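# Hold the tile aloft over the mat, oriented as shown

## Task

Using a gripper, pick up the tile and keep it motionless in the air above the mat, rotated to match the reference image named manual. Only finger pads may touch it. Call finished_scene yourself while the tile is still held this way, and make sure nothing in the scene has been tipped over.

## Robot and tools

Robot: two arms, left_arm and right_arm, each with six joints and a two-finger gripper. In every row and every per-joint list the joint order is waist, shoulder, elbow, wrist pitch, wrist yaw, wrist roll. After the six joints comes that arm's gripper opening. A full row is always 14 numbers: the left arm's 6 joints and opening, then the right arm's 6 joints and opening, even when only one arm should move.

Frame: results report poses in the scene frame. Its origin sits at table-top height, halfway between the nominal arm bases. +x points out over the table, +z points up, and left_arm is on the +y side. These arm names do not match the left and right of the images. Calibrated bases: left_arm at (-0.039, +0.346, +0.045) m, right_arm at (+0.034, -0.345, 0) m, both turned only slightly about z. For each gripper, end_effector_position (metres) is the spot between the finger pads, about 1 cm behind the tips. The fingers point along the gripper's +z axis and close along its y axis. Printed poses can be wrong by a few centimetres, more when the arm is stretched far.

Joint numbers are absolute target angles in radians, not offsets. Stated ranges: waist -2.618 to 3.054, shoulder 0.000 to 3.142, elbow 0.000 to 3.142, wrist pitch -1.571 to 1.571, wrist yaw -1.571 to 1.571, wrist roll -2.094 to 2.094. The true ends can differ by up to 0.059 rad. A call whose target is more than 0.059 past a stated end, and farther out than the current angle, is rejected. A joint asked beyond its real end is clipped there, and the result says "joint sent to its limit". Opening is an absolute value from -1 (closed) to +1 (fully open, pad gap 0.094 m). Within that range the fingers go to where grip_measured reads your number.

execute_actions(actions, cameras): actions is a list of actions. Each action is up to 15 rows, one per 1/30 s step. A shorter action keeps its last row until 15 steps are done. Each control step limits how far a target can lead the measured angle: 0.339 rad for waist, shoulder and elbow, 2.2 for the wrist joints. If the targets would put a gripper more than 200 mm from where it is now, that arm's targets are scaled back. Images come only if actions is empty or cameras names them.

move(target, speed, blend, opening_speed, grip_force, blocking, cameras): target is either one 14-number row or a list of up to 15 rows of absolute joint angles and openings. The joints interpolate together, so the gripper follows a curve, and nothing is avoided on the way. speed is in rad/s for the joint with the longest travel: 0.01 to 12.57, default 0.5. It can be one value or one per target. blend, in rad, rounds the corners of a list; 0 means stop at each target. opening_speed is how fast the opening changes, in units of the -1..+1 scale per second, at least 0.2. Use it to close gently. grip_force is the pad force limit in newtons, 10 to 50, given once or once per arm. It stays in effect, and below 50 closing is slow. With blocking=false the result comes back after about 0.5 s while the motion goes on, and a new move takes over from it. The result line "move:" reports done, off_target (at rest with a joint more than 0.035 rad off), moving, held or fault, and limits=held if steps were withheld. Done does not show whether anything is touching.

wait(seconds 0 to 10): holds the last commands and lets a running move continue. stop(): brakes the current move; braking needs room. zoom_image(camera, region [x0,y0,x1,y1] in pixels, at most 504 by 504) enlarges part of the latest image. Cameras: cam_head_left, cam_head_right, cam_high, cam_low, cam_left_wrist, cam_right_wrist, each 672x504. show_instructions() shows the reference image again. finished_scene(scene) ends the scene for good. Call it with this scene's number only while the object is gripped and still.

Result lines: Joint positions and Joint velocities have one block per arm (rad, rad/s), and the pad gap (m) is last. Joint targets shows what the joints are being driven to right now. To keep a joint still, resend that value. To leave a gripper unchanged, resend its present command, because 0 means half open. grip_measured is on the opening scale. It reads a bit wide when empty and about 0.064 narrower than a hard part under full squeeze. The squeeze grows about 1 N per 0.001 below first contact and jumps to the force limit near 20 N. To release, command well above grip_measured. grip_effort_nm is motor effort, negative for closing. It is not the pad force and it does not settle back to zero. Joint torques follow joint order; positive means toward larger angles. "joint command not followed" means the clearance check changed some targets. The low-cost drives have play, and the wrists are weak.

Suggested order: look at the cameras and the reference image, open a gripper, bring it above the object and line it up, descend, close (slowly if needed), lift clear of the mat while turning the object to the shown orientation, let it settle, check the images, then finish.

Avoid: dropping the object or letting it fall off the table, fast impacts with the table or fixed objects, the two arms hitting or pressing on each other (a gripper closing on the other arm's fingers counts), and anything but finger pads touching the object. A wrist-camera cable touching something counts as the arm touching it. Don't knock anything over. Don't push toward poses the arm cannot reach or hold loads with the arm stretched out for long. Motors heat up: MOTOR HOT appears at 75 °C, at 90 °C that arm folds up and stops working, and at 100 °C it goes limp. Something may occasionally nudge a loose object.

Each tool is called after "Request:" as name(argument=value, ...), one argument or row to a line, values as JSON.

Reference images:

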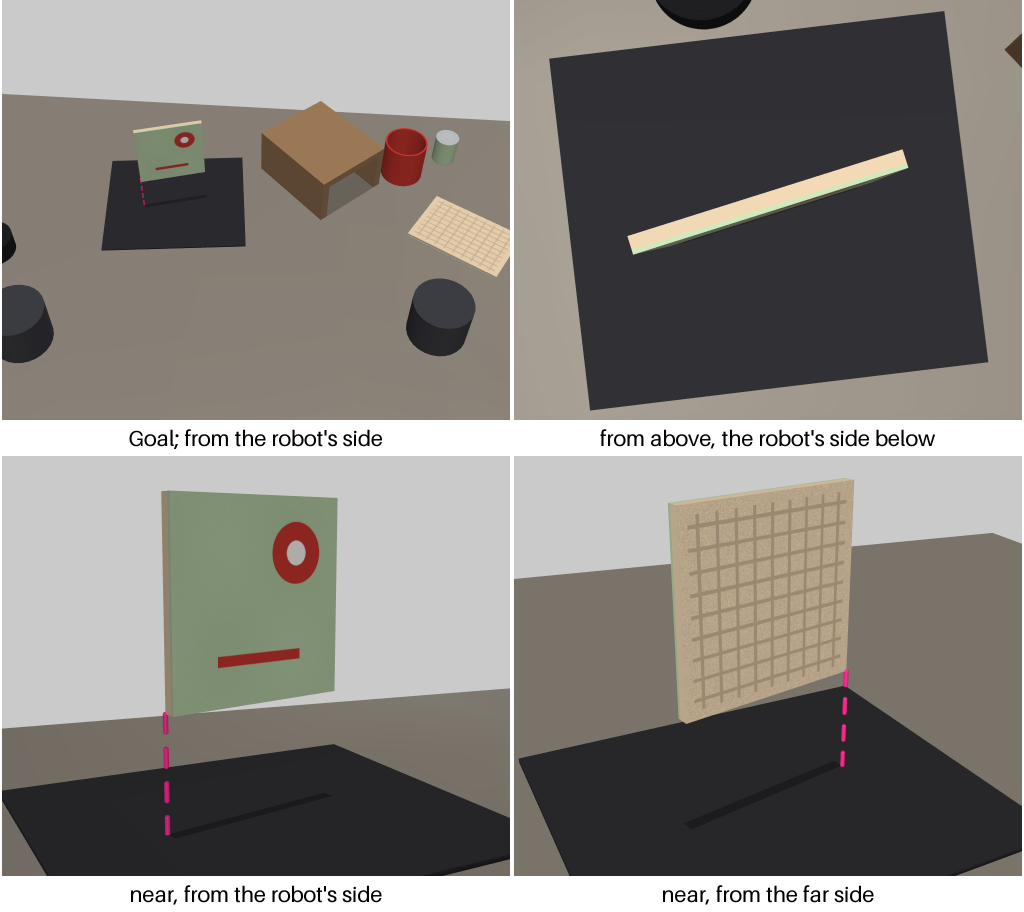

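## Session

Request:
execute_actions(
  actions=[],
)

Scene clock: 0.00 s.
left_arm: end_effector_position=(+0.2822, +0.2525, +0.1873) grip_measured=+1.000 grip_effort_nm=n/a end_effector_quat_wxyz=(+0.468, +0.010, +0.821, -0.325) | right_arm: end_effector_position=(+0.4052, -0.3513, +0.1278) grip_measured=+1.000 grip_effort_nm=n/a end_effector_quat_wxyz=(+0.460, +0.118, +0.870, +0.135)
Joint positions: left_arm=[-0.009 1.084 0.361 0.288 0.593 -0.341 0.094] | right_arm=[-0.15 1.245 0.579 0.075 -0.241 0.261 0.094]
Joint velocities: within noise
Joint torques (N m): no reading
Motor temperatures (°C): left_arm=[26 28 44 35 26 27 31] | right_arm=[28 28 36 32 24 28 25]
Heat: left arm: 44 °C; right arm: 36 °C.
Joint targets: left_arm=[-0.009 1.076 0.372 0.293 0.597 -0.338] | right_arm=[-0.150 1.237 0.589 0.077 -0.242 0.260]
Tool commands: left_gripper/opening=+1.0 right_gripper/opening=+1.0

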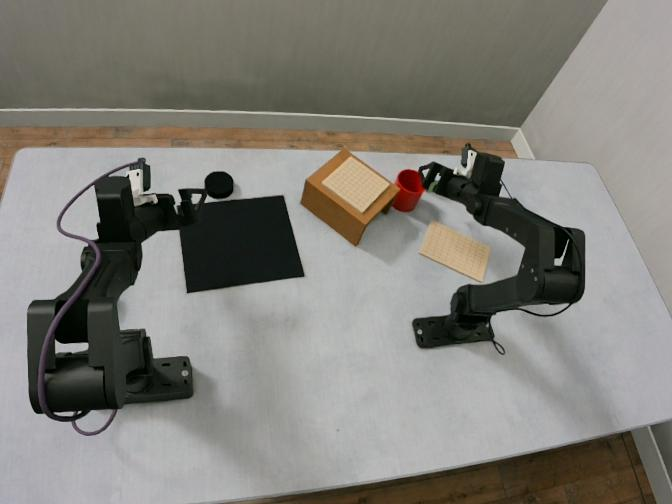

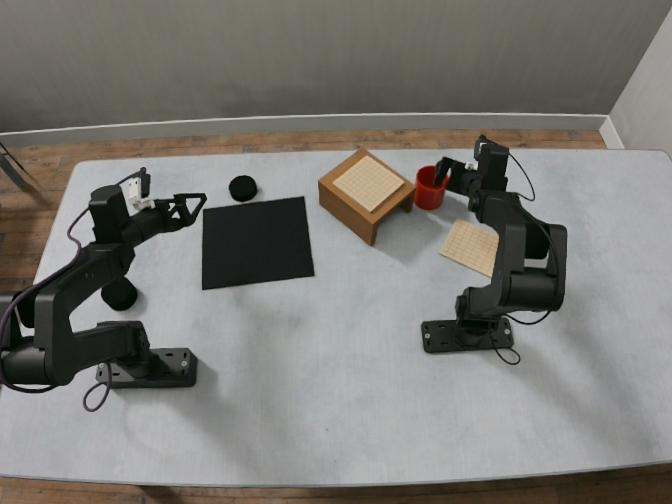

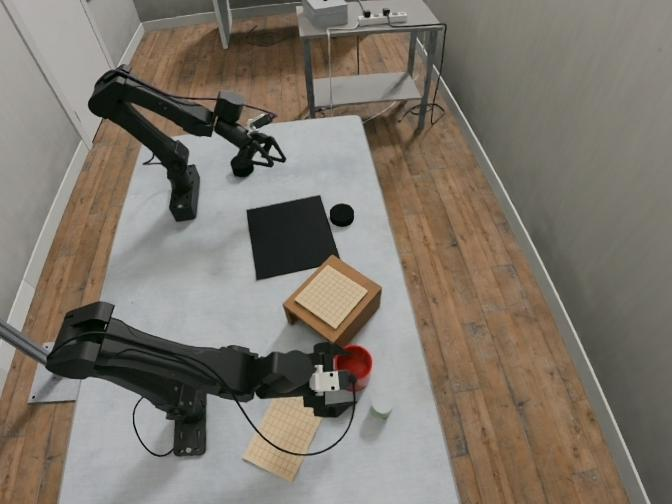

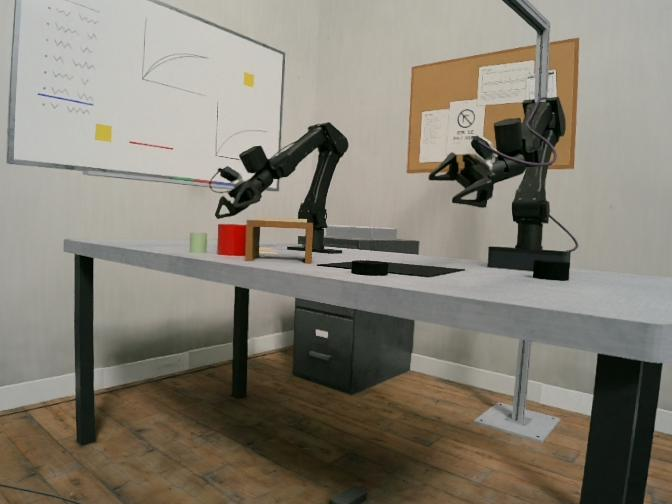

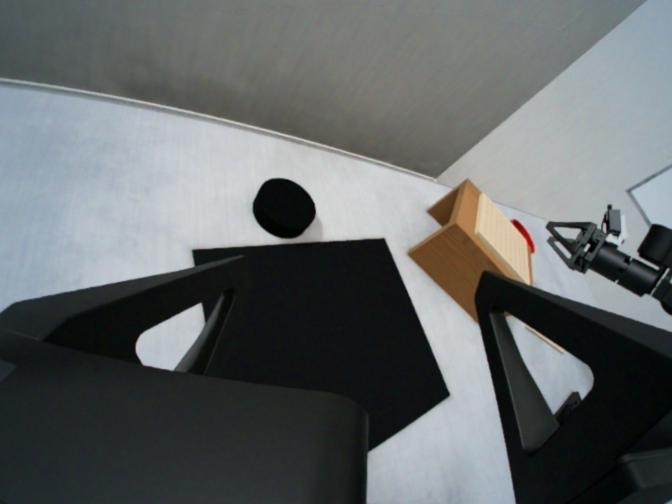

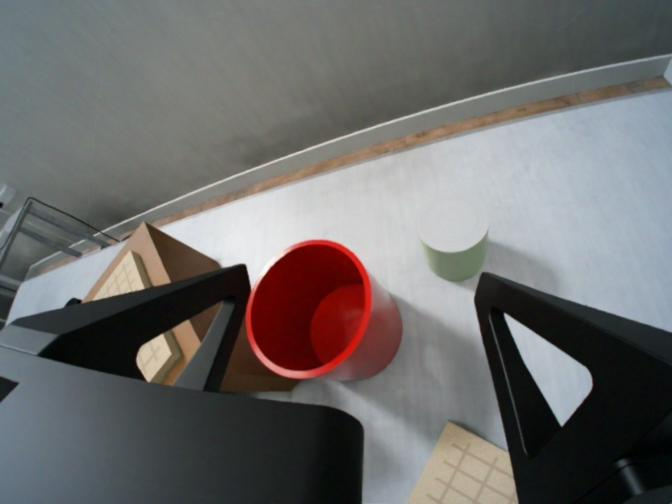

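Request:
zoom_image(
  camera="cam_head_left",
  region=[170, 140, 510, 300],
)

Request:
zoom_image(
  camera="cam_high",
  region=[230, 180, 420, 480],
)

Request:
zoom_image(
  camera="cam_left_wrist",
  region=[360, 140, 672, 374],
)

Request:
zoom_image(
  camera="cam_low",
  region=[170, 130, 580, 300],
)

Request:
zoom_image(
  camera="cam_head_right",
  region=[180, 130, 560, 320],
)

Request:
show_instructions(
)

Scaled by 1.482 from the camera's 672x504 image, which has a finer 960x720 frame.

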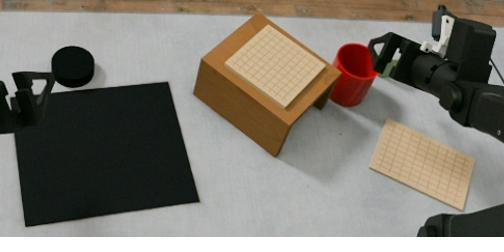

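Scaled by 1.680 from the camera's 672x504 image, which has a finer 960x720 frame.

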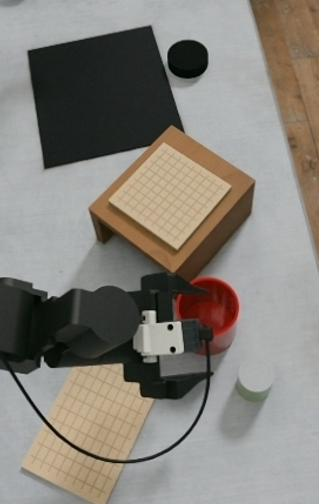

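Scaled by 1.615 from the camera's 672x504 image, which has a finer 960x720 frame.

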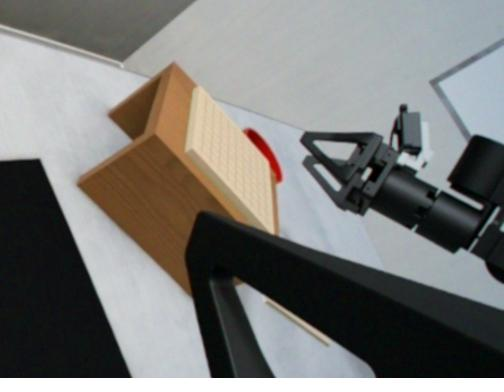

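Scaled by 1.229 from the camera's 672x504 image, which has a finer 960x720 frame.

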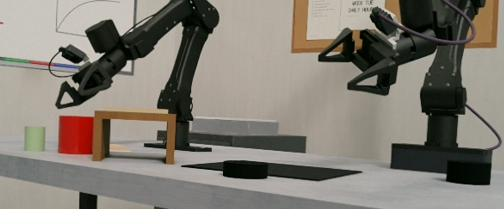

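Scaled by 1.326 from the camera's 672x504 image, which has a finer 960x720 frame.

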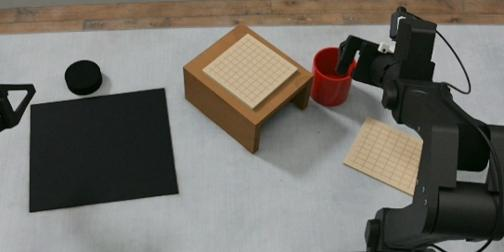

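Reference images for this scene: manual.

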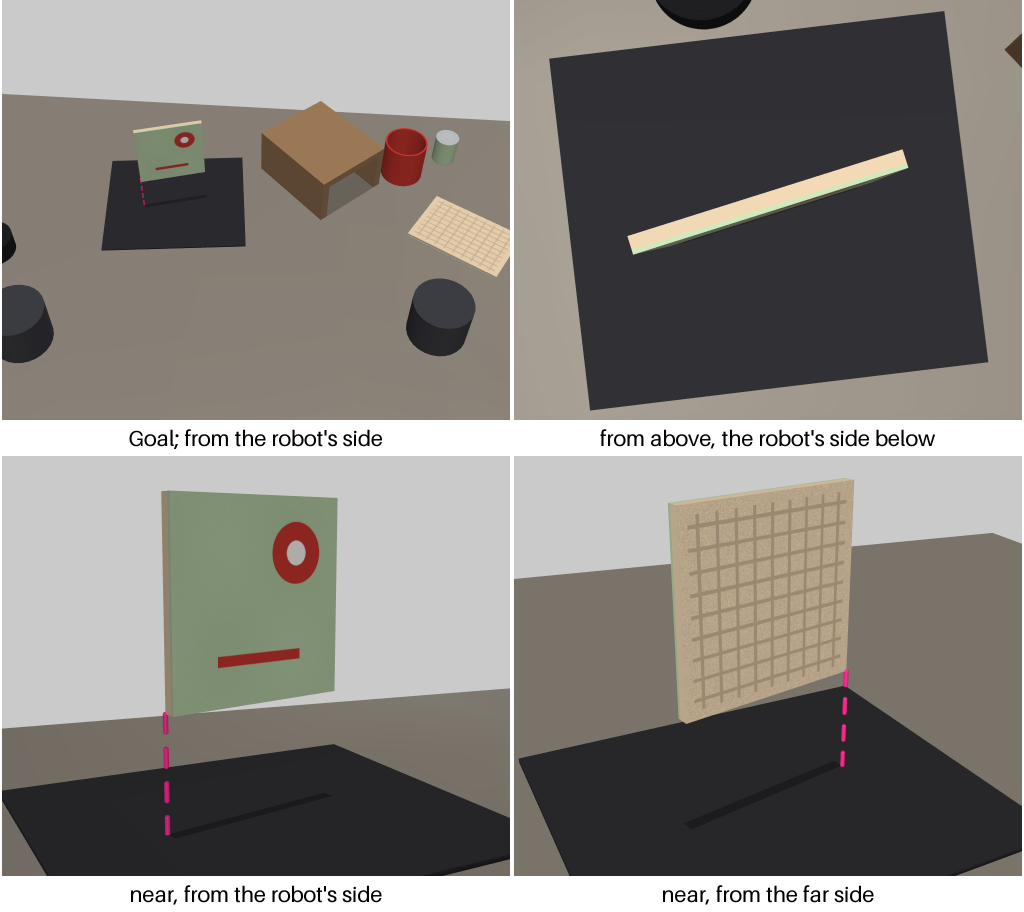

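Request:
move(
  target=[-0.009,1.076,0.372,0.693,0.597,-0.338,1,-0.15,1.237,0.589,0.477,-0.242,0.26,1],
  speed=0.8,
)

Request:
move(
  target=[-0.009,1.076,0.772,0.693,0.597,-0.338,1,-0.15,1.237,0.989,0.477,-0.242,0.26,1],
  speed=0.8,
)

Request:
move(
  target=[-0.009,0.676,0.772,0.693,0.597,-0.338,1,-0.15,0.837,0.989,0.477,-0.242,0.26,1],
  speed=0.8,
  cameras=["all"],
)

Scene clock: 89.07 s.
left_arm: end_effector_position=(+0.3021, +0.2529, +0.2626) grip_measured=+1.000 grip_effort_nm=0.01 end_effector_quat_wxyz=(+0.606, +0.069, +0.727, -0.316) | right_arm: end_effector_position=(+0.4399, -0.3561, +0.2081) grip_measured=+1.000 grip_effort_nm=0.04 end_effector_quat_wxyz=(+0.609, +0.081, +0.778, +0.132)
Joint positions: left_arm=[-0.009 1.084 0.361 0.644 0.593 -0.341 0.094] | right_arm=[-0.15 1.245 0.579 0.434 -0.241 0.261 0.094]
Joint torques (N m): left_arm=[-0.03 -3.22 6.97 2.3 0.04 0.05] | right_arm=[0.01 -4.72 8.09 2.8 -0.03 -0.01]
Motor temperatures (°C): left_arm=[26 27 46 38 25 27 30] | right_arm=[28 29 38 38 23 27 24]
Heat: left arm: 46 °C; right arm: 38 °C.
Joint targets: left_arm=[-0.009 1.076 0.372 0.694 0.597 -0.338] | right_arm=[-0.150 1.237 0.589 0.478 -0.242 0.260]
move: off_target (left_arm, right_arm); left_arm: the wrist pitch is farthest, 0.049 rad from its target; right_arm: the wrist pitch is farthest, 0.043 rad from its target

Scene clock: 90.00 s.
left_arm: end_effector_position=(+0.3182, +0.2529, +0.4443) grip_measured=+1.000 grip_effort_nm=0.01 end_effector_quat_wxyz=(+0.741, +0.136, +0.589, -0.293) | right_arm: end_effector_position=(+0.4642, -0.3590, +0.4071) grip_measured=+1.000 grip_effort_nm=0.04 end_effector_quat_wxyz=(+0.759, +0.032, +0.638, +0.125)
Joint positions: left_arm=[-0.008 1.084 0.747 0.669 0.599 -0.341 0.094] | right_arm=[-0.151 1.245 0.973 0.462 -0.247 0.261 0.094]
Joint torques (N m): left_arm=[-0.01 -3.67 8.27 1.86 -0.11 0.06] | right_arm=[0.03 -5.03 9.03 2.48 0.03 0]
Heat: left arm: 46 °C; right arm: 38 °C.
Joint targets: left_arm=[-0.007 1.076 0.773 0.693 0.603 -0.338] | right_arm=[-0.152 1.237 0.989 0.477 -0.248 0.260]
move: done

Scene clock: 91.20 s.
left_arm: end_effector_position=(+0.1733, +0.2498, +0.5597) grip_measured=+1.000 grip_effort_nm=0.00 end_effector_quat_wxyz=(+0.850, +0.200, +0.416, -0.254) | right_arm: end_effector_position=(+0.3160, -0.3393, +0.5495) grip_measured=+1.000 grip_effort_nm=0.04 end_effector_quat_wxyz=(+0.876, -0.016, +0.470, +0.109)
Joint positions: left_arm=[-0.008 0.668 0.75 0.685 0.599 -0.341 0.094] | right_arm=[-0.154 0.84 0.978 0.476 -0.247 0.261 0.094]
Joint torques (N m): left_arm=[-0.21 0.77 7.3 1.25 -0.29 0.05] | right_arm=[0.14 -0.51 7.75 1.89 0.15 0.01]
Heat: left arm: 46 °C; right arm: 38 °C.
Joint targets: left_arm=[-0.009 0.668 0.771 0.694 0.597 -0.338] | right_arm=[-0.153 0.836 0.989 0.477 -0.242 0.260]
move: done

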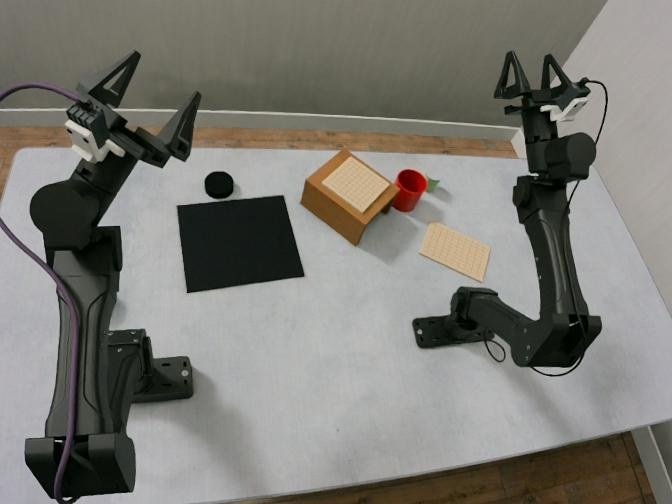

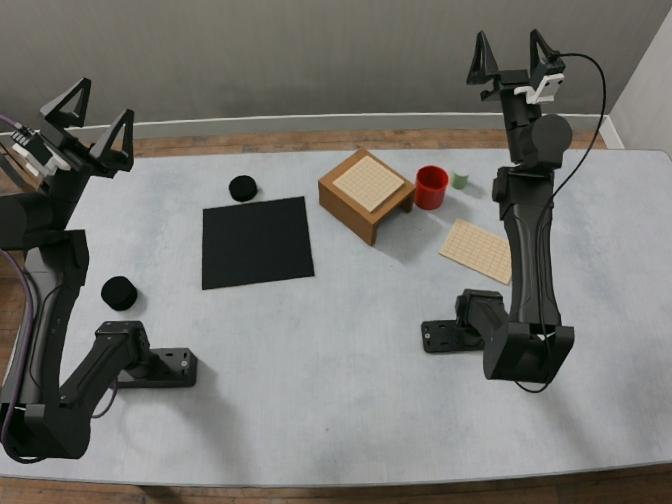

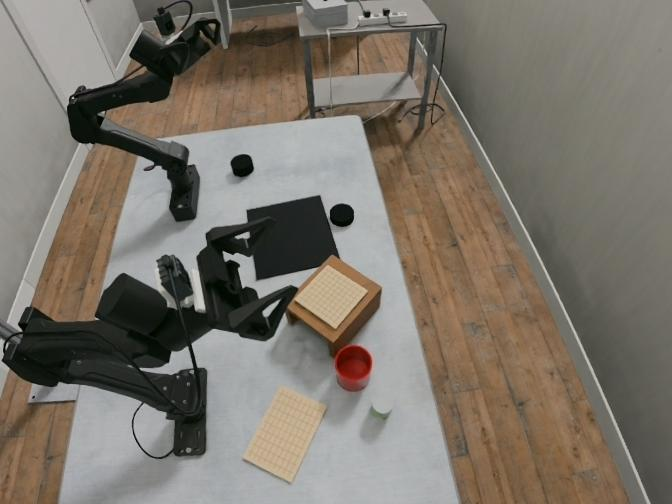

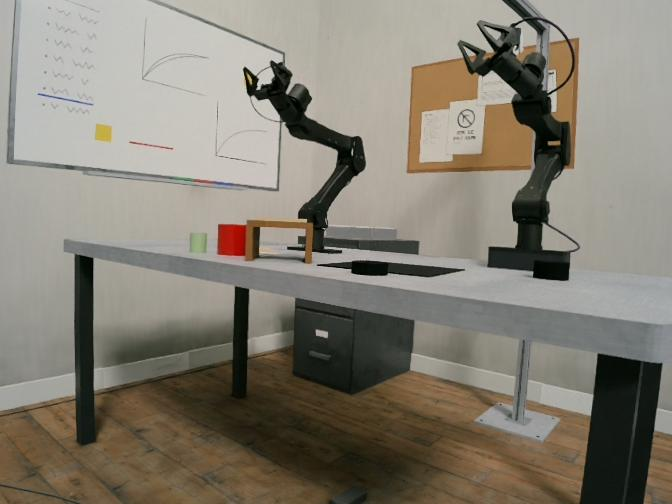

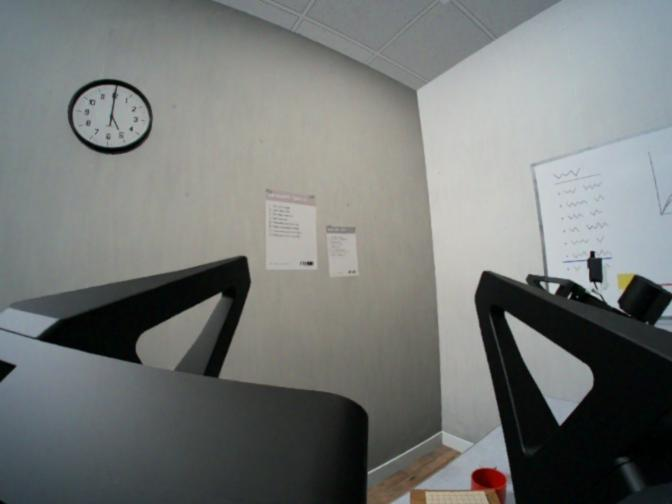

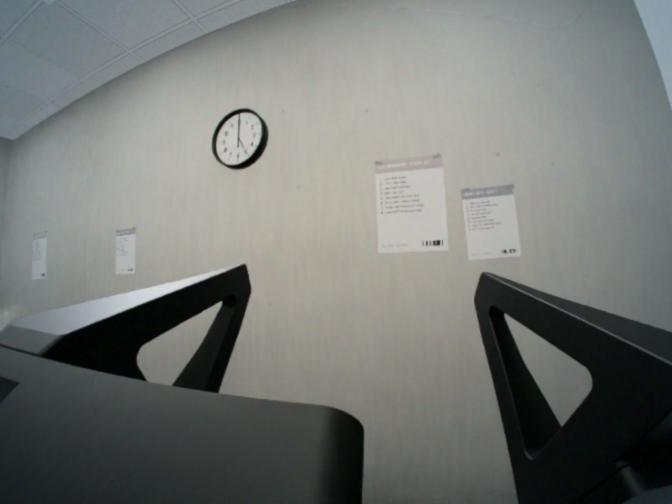

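Request:
move(
  target=[-0.009,0.676,0.772,0.693,0.597,-0.338,1,0.504,1.52,1.71,-1.188,0,0,1],
  speed=1.5,
  cameras=["all"],
)

Scene clock: 156.33 s.
left_arm: end_effector_position=(+0.1751, +0.2498, +0.5588) grip_measured=+1.000 grip_effort_nm=0.00 end_effector_quat_wxyz=(+0.849, +0.199, +0.418, -0.254) | right_arm: end_effector_position=(+0.3594, -0.1581, +0.2721) grip_measured=+1.000 grip_effort_nm=0.04 end_effector_quat_wxyz=(+0.275, -0.239, +0.928, +0.078)
Joint positions: left_arm=[-0.008 0.673 0.75 0.685 0.599 -0.341 0.094] | right_arm=[0.501 1.52 1.685 -1.156 -0.008 0.011 0.094]
Joint torques (N m): left_arm=[-0.17 0.98 7.35 1.27 -0.27 0.01] | right_arm=[0.29 -5.83 8.94 1.38 0.11 -0.11]
Heat: left arm: 45 °C; right arm: 37 °C.
Joint targets: left_arm=[-0.009 0.675 0.772 0.693 0.597 -0.338] | right_arm=[0.504 1.522 1.711 -1.188 0.000 0.000]
move: done

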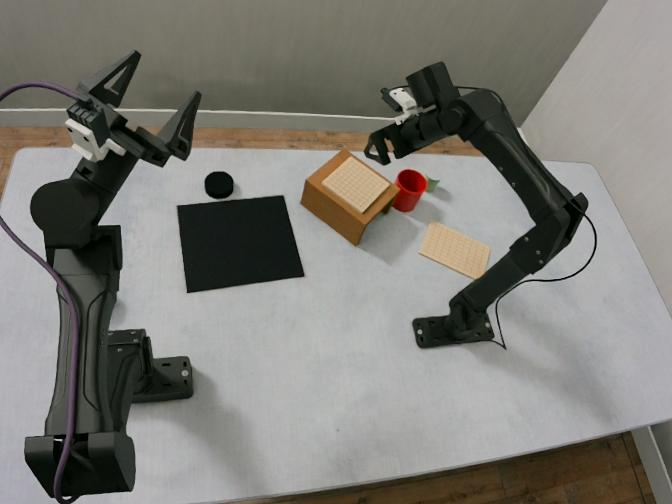

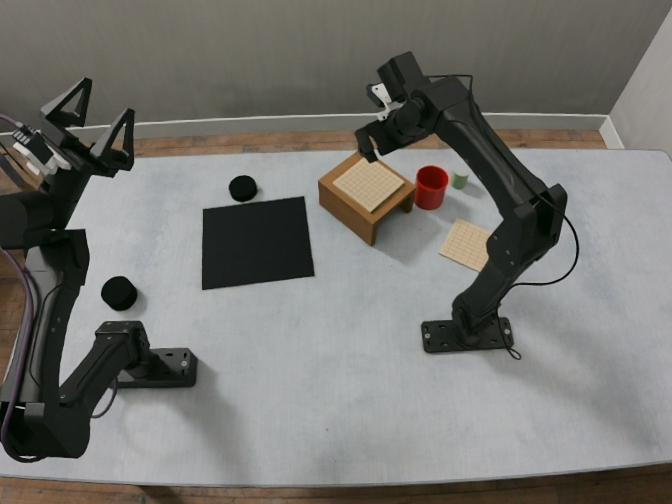

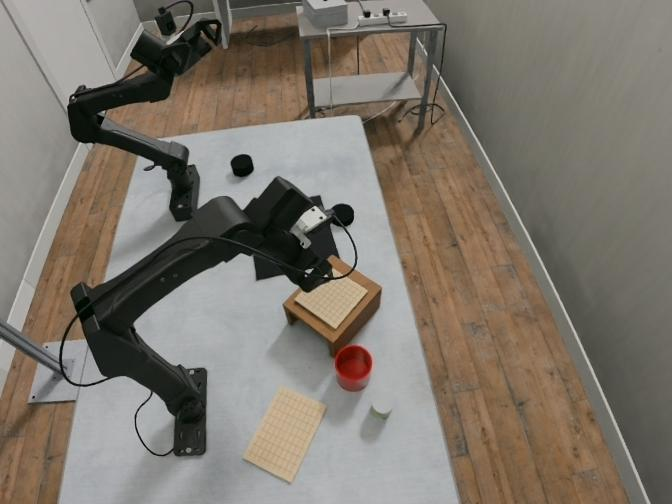

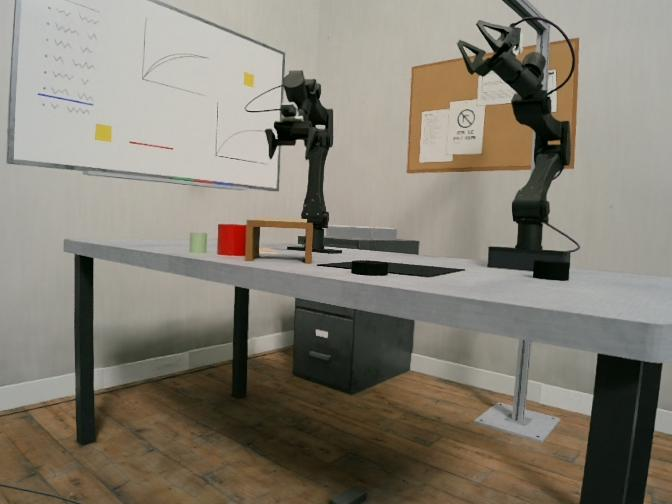

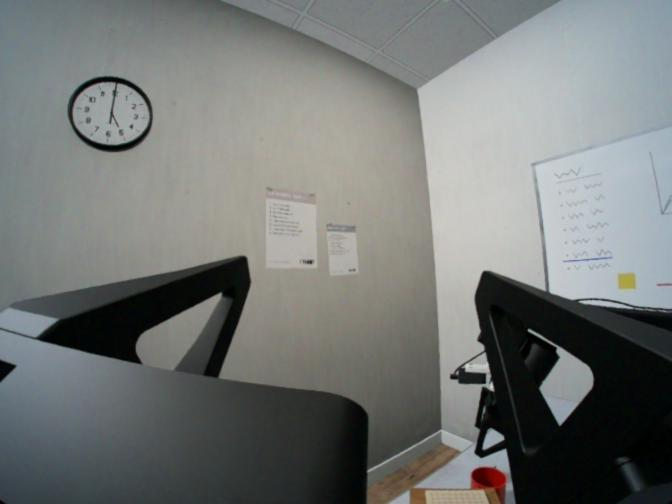

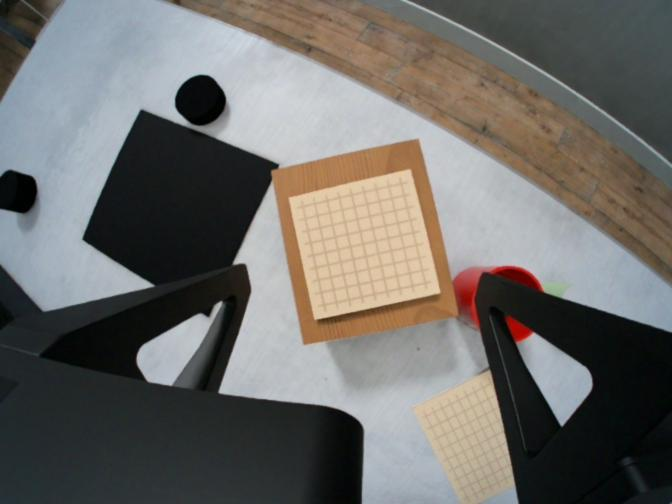

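Request:
move(
  target=[-0.009,0.676,0.772,0.693,0.597,-0.338,1,0.354,2.025,2.061,-1.436,0,1.204,-0.04],
  speed=1.2,
  cameras=["cam_right_wrist","cam_head_left","cam_head_right","cam_high"],
)

Scene clock: 224.47 s.
left_arm: end_effector_position=(+0.1751, +0.2498, +0.5588) grip_measured=+1.000 grip_effort_nm=0.01 end_effector_quat_wxyz=(+0.849, +0.199, +0.418, -0.254) | right_arm: end_effector_position=(+0.4261, -0.1866, +0.1739) grip_measured=-0.038 grip_effort_nm=-0.06 end_effector_quat_wxyz=(+0.061, +0.392, +0.915, +0.066)
Joint positions: left_arm=[-0.008 0.673 0.75 0.685 0.599 -0.341 0.094] | right_arm=[0.364 2.02 2.036 -1.408 -0.008 1.188 0.045]
Joint torques (N m): left_arm=[-0.21 1.05 7.38 1.28 -0.31 0.03] | right_arm=[-0.25 -9.87 8.36 0.74 0.11 0.1]
Motor temperatures (°C): left_arm=[26 26 45 34 24 26 29] | right_arm=[27 28 38 33 23 26 24]
Heat: left arm: 45 °C; right arm: 38 °C.
Joint targets: left_arm=[-0.009 0.676 0.772 0.693 0.597 -0.338] | right_arm=[0.362 2.026 2.060 -1.436 0.000 1.199]
move: done
Images, in order (width x height): cam_head_left 672x504, cam_head_right 672x504, cam_high 672x504, cam_right_wrist 672x504.

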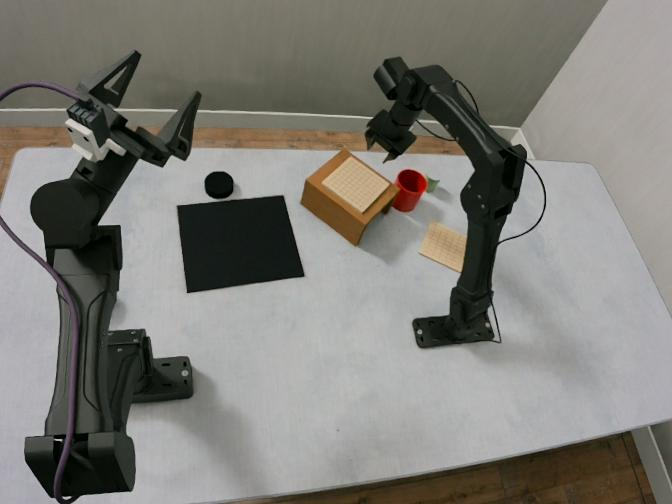

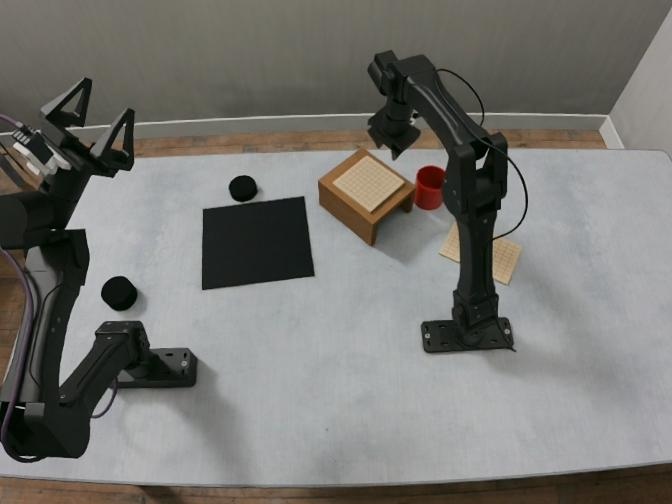

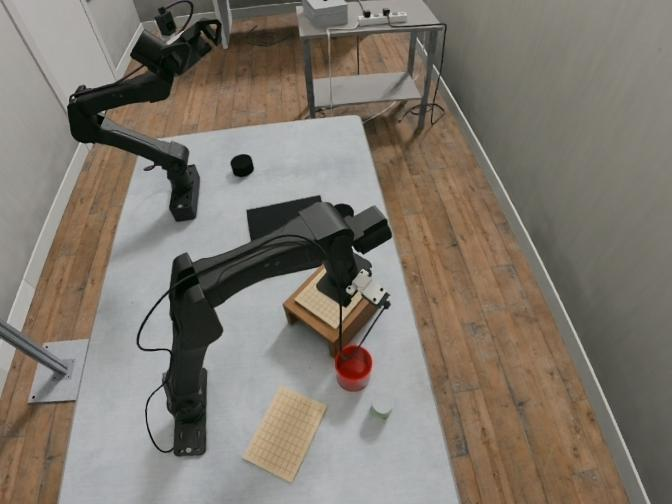

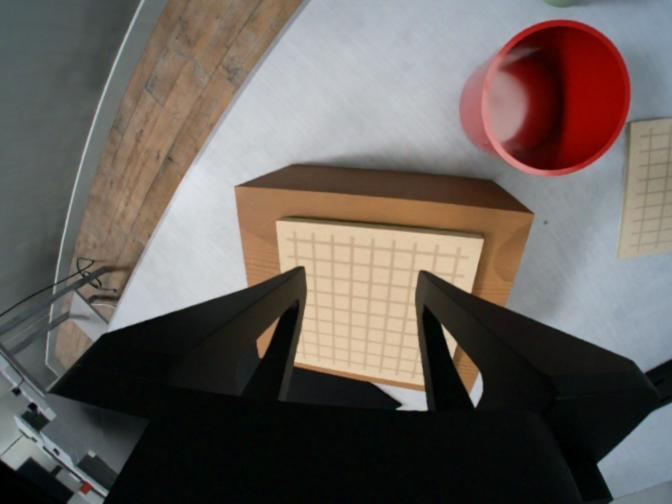

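Request:
move(
  target=[-0.009,0.676,0.772,0.693,0.597,-0.338,1,0.328,2.02,1.951,-1.331,0,1.178,-0.04],
  speed=0.4,
  cameras=["cam_right_wrist","cam_low","cam_high"],
)

Scene clock: 239.30 s.
left_arm: end_effector_position=(+0.1751, +0.2498, +0.5588) grip_measured=+1.000 grip_effort_nm=0.00 end_effector_quat_wxyz=(+0.849, +0.199, +0.418, -0.254) | right_arm: end_effector_position=(+0.4300, -0.2017, +0.1533) grip_measured=-0.038 grip_effort_nm=-0.06 end_effector_quat_wxyz=(+0.053, +0.410, +0.909, +0.056)
Joint positions: left_arm=[-0.008 0.673 0.75 0.685 0.599 -0.341 0.094] | right_arm=[0.327 2.02 1.957 -1.353 -0.008 1.188 0.045]
Joint torques (N m): left_arm=[-0.1 1.06 7.39 1.28 -0.32 0.06] | right_arm=[-0.27 -10.59 5.82 1.24 0.1 -0.1]
Heat: left arm: 45 °C; right arm: 38 °C.
Joint targets: left_arm=[-0.009 0.676 0.772 0.693 0.597 -0.338] | right_arm=[0.325 2.020 1.951 -1.331 0.000 1.177]
move: done
Images, in order (width x height): cam_high 672x504, cam_low 672x504, cam_right_wrist 672x504.

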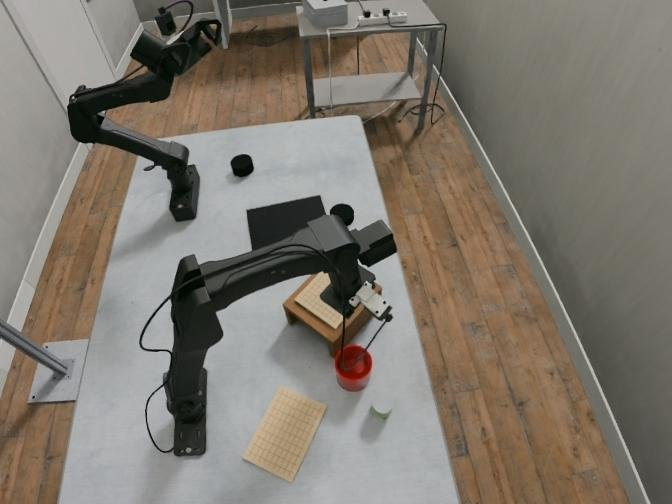

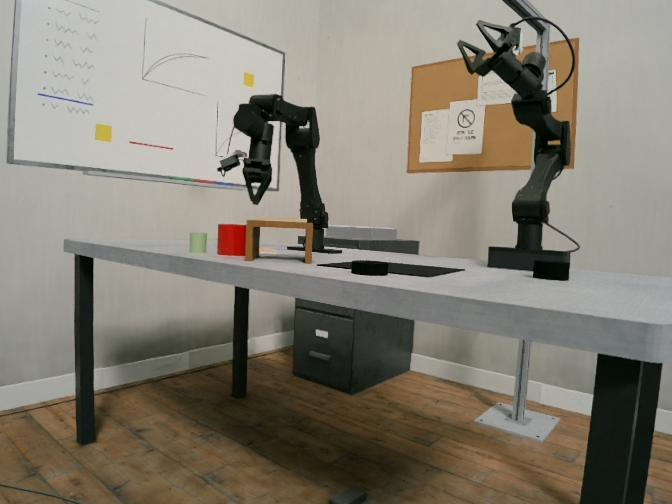

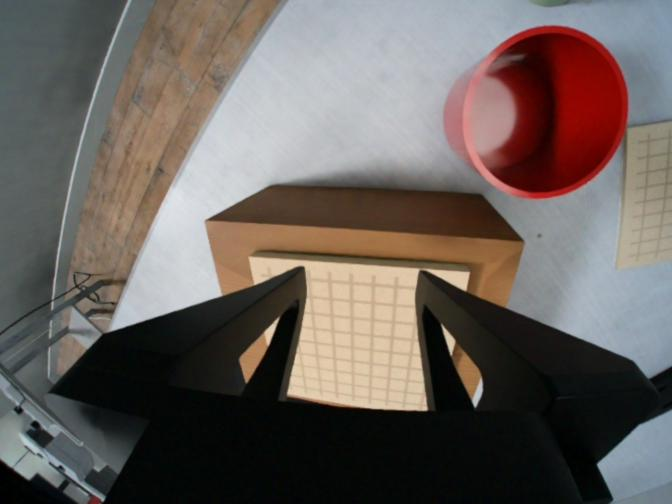

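Request:
zoom_image(
  camera="cam_low",
  region=[200, 150, 360, 280],
)

Scaled by 3.150 from the camera's 672x504 image, which has a finer 960x720 frame.

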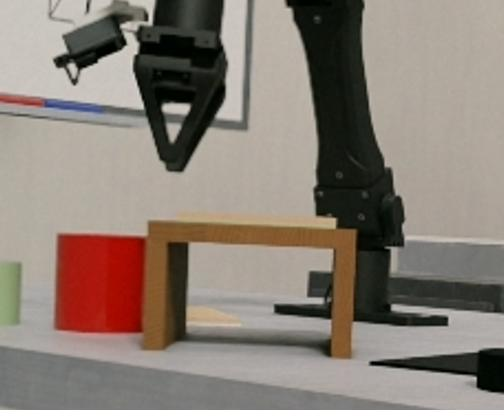

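Request:
move(
  target=[-0.009,0.676,0.772,0.693,0.597,-0.338,1,0.328,2.008,1.824,-1.216,0,1.178,-0.04],
  speed=0.4,
  cameras=["cam_right_wrist","cam_low"],
)

Request:
zoom_image(
  camera="cam_low",
  region=[200, 150, 360, 280],
)

Request:
zoom_image(
  camera="cam_right_wrist",
  region=[180, 180, 530, 440],
)

Scene clock: 272.60 s.
left_arm: end_effector_position=(+0.1751, +0.2498, +0.5588) grip_measured=+1.000 grip_effort_nm=0.00 end_effector_quat_wxyz=(+0.849, +0.199, +0.418, -0.254) | right_arm: end_effector_position=(+0.4303, -0.2009, +0.1209) grip_measured=-0.038 grip_effort_nm=-0.06 end_effector_quat_wxyz=(+0.049, +0.409, +0.910, +0.052)
Joint positions: left_arm=[-0.008 0.673 0.75 0.685 0.599 -0.341 0.094] | right_arm=[0.329 2.02 1.829 -1.238 -0.008 1.188 0.045]
Joint torques (N m): left_arm=[-0.2 1.09 7.31 1.28 -0.29 0.04] | right_arm=[0.21 -11.55 5.91 1.18 0.12 -0.13]
Heat: left arm: 45 °C; right arm: 36 °C.
Joint targets: left_arm=[-0.009 0.676 0.772 0.693 0.597 -0.338] | right_arm=[0.330 2.008 1.824 -1.216 0.000 1.178]
move: done
Images, in order (width x height): cam_low 672x504, cam_right_wrist 672x504.

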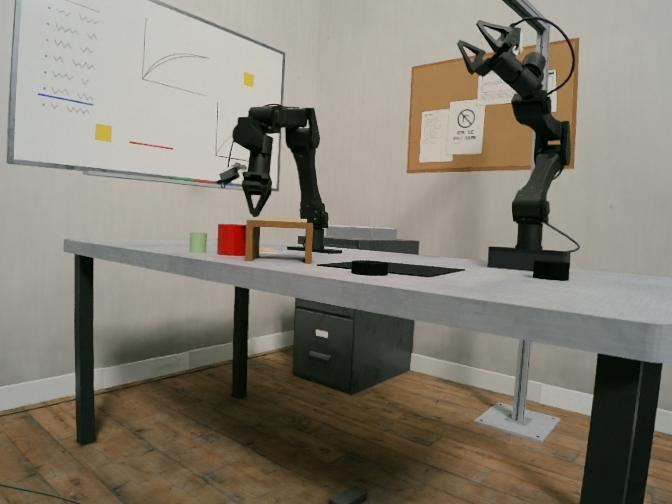

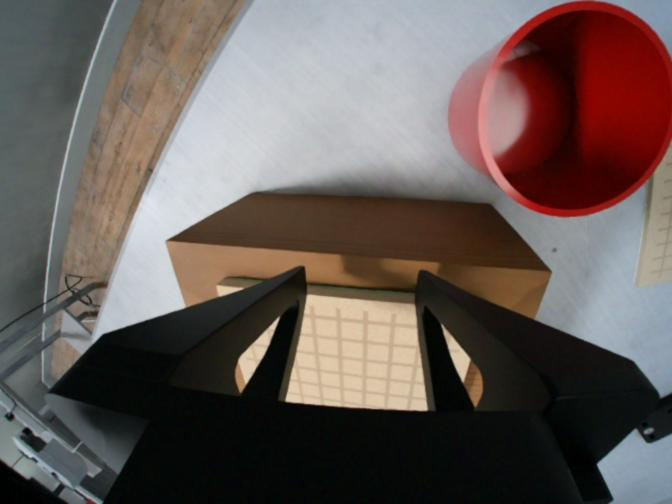

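Scaled by 3.150 from the camera's 672x504 image, which has a finer 960x720 frame.

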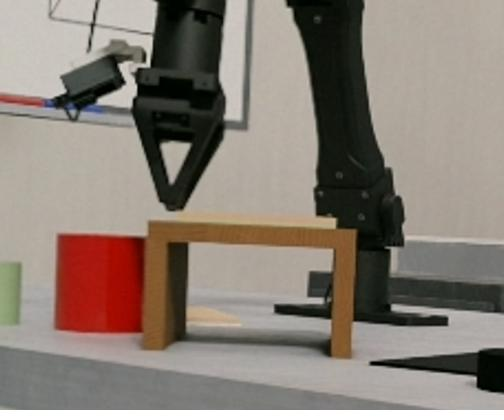

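Scaled by 1.440 from the camera's 672x504 image, which has a finer 960x720 frame.

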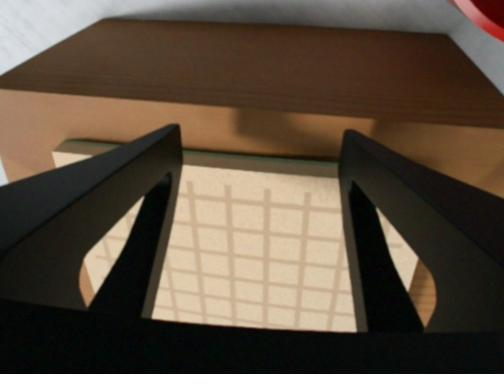

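Request:
move(
  target=[
    [-0.009,0.676,0.772,0.693,0.597,-0.338,1,0.313,2.020,1.841,-1.221,0,1.228,-0.04],
    [-0.009,0.676,0.772,0.693,0.597,-0.338,1,0.313,2.0185,1.781,-1.162,0,1.228,-0.04],
  ],
  speed=0.3,
  cameras=["cam_right_wrist","cam_low"],
)

Request:
zoom_image(
  camera="cam_low",
  region=[200, 150, 360, 280],
)

Request:
zoom_image(
  camera="cam_right_wrist",
  region=[180, 180, 530, 440],
)

Scene clock: 288.87 s.
left_arm: end_effector_position=(+0.1751, +0.2498, +0.5588) grip_measured=+1.000 grip_effort_nm=0.00 end_effector_quat_wxyz=(+0.849, +0.199, +0.418, -0.254) | right_arm: end_effector_position=(+0.4357, -0.2052, +0.1133) grip_measured=-0.039 grip_effort_nm=-0.03 end_effector_quat_wxyz=(+0.053, +0.428, +0.900, +0.057)
Joint positions: left_arm=[-0.008 0.673 0.75 0.685 0.599 -0.341 0.094] | right_arm=[0.315 2.02 1.797 -1.192 -0.008 1.217 0.045]
Joint torques (N m): left_arm=[-0.13 1.05 7.36 1.26 -0.28 0.04] | right_arm=[-0.29 -10.48 5 1.27 0.12 0.12]
Motor temperatures (°C): left_arm=[26 26 45 34 24 26 29] | right_arm=[27 33 36 31 23 26 24]
Heat: left arm: 45 °C; right arm: 36 °C.
Joint targets: left_arm=[-0.009 0.676 0.772 0.693 0.597 -0.338] | right_arm=[0.310 2.019 1.781 -1.163 0.000 1.227]
move: done
Images, in order (width x height): cam_low 672x504, cam_right_wrist 672x504.

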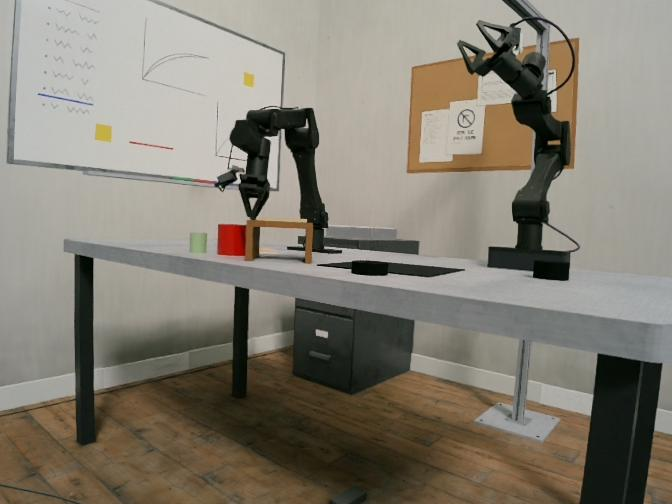

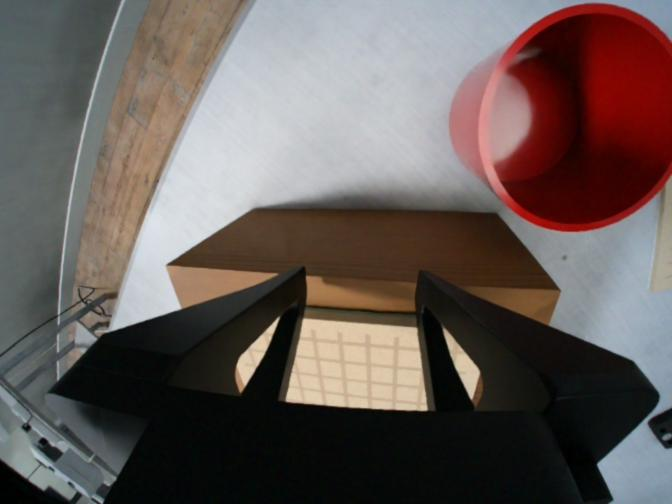

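Scaled by 3.150 from the camera's 672x504 image, which has a finer 960x720 frame.

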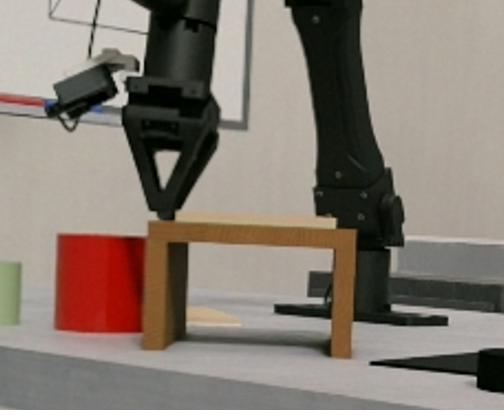

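Scaled by 1.440 from the camera's 672x504 image, which has a finer 960x720 frame.

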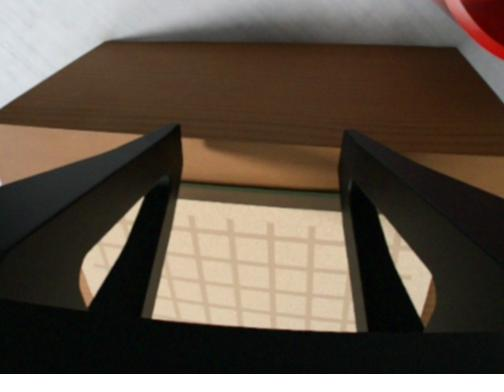

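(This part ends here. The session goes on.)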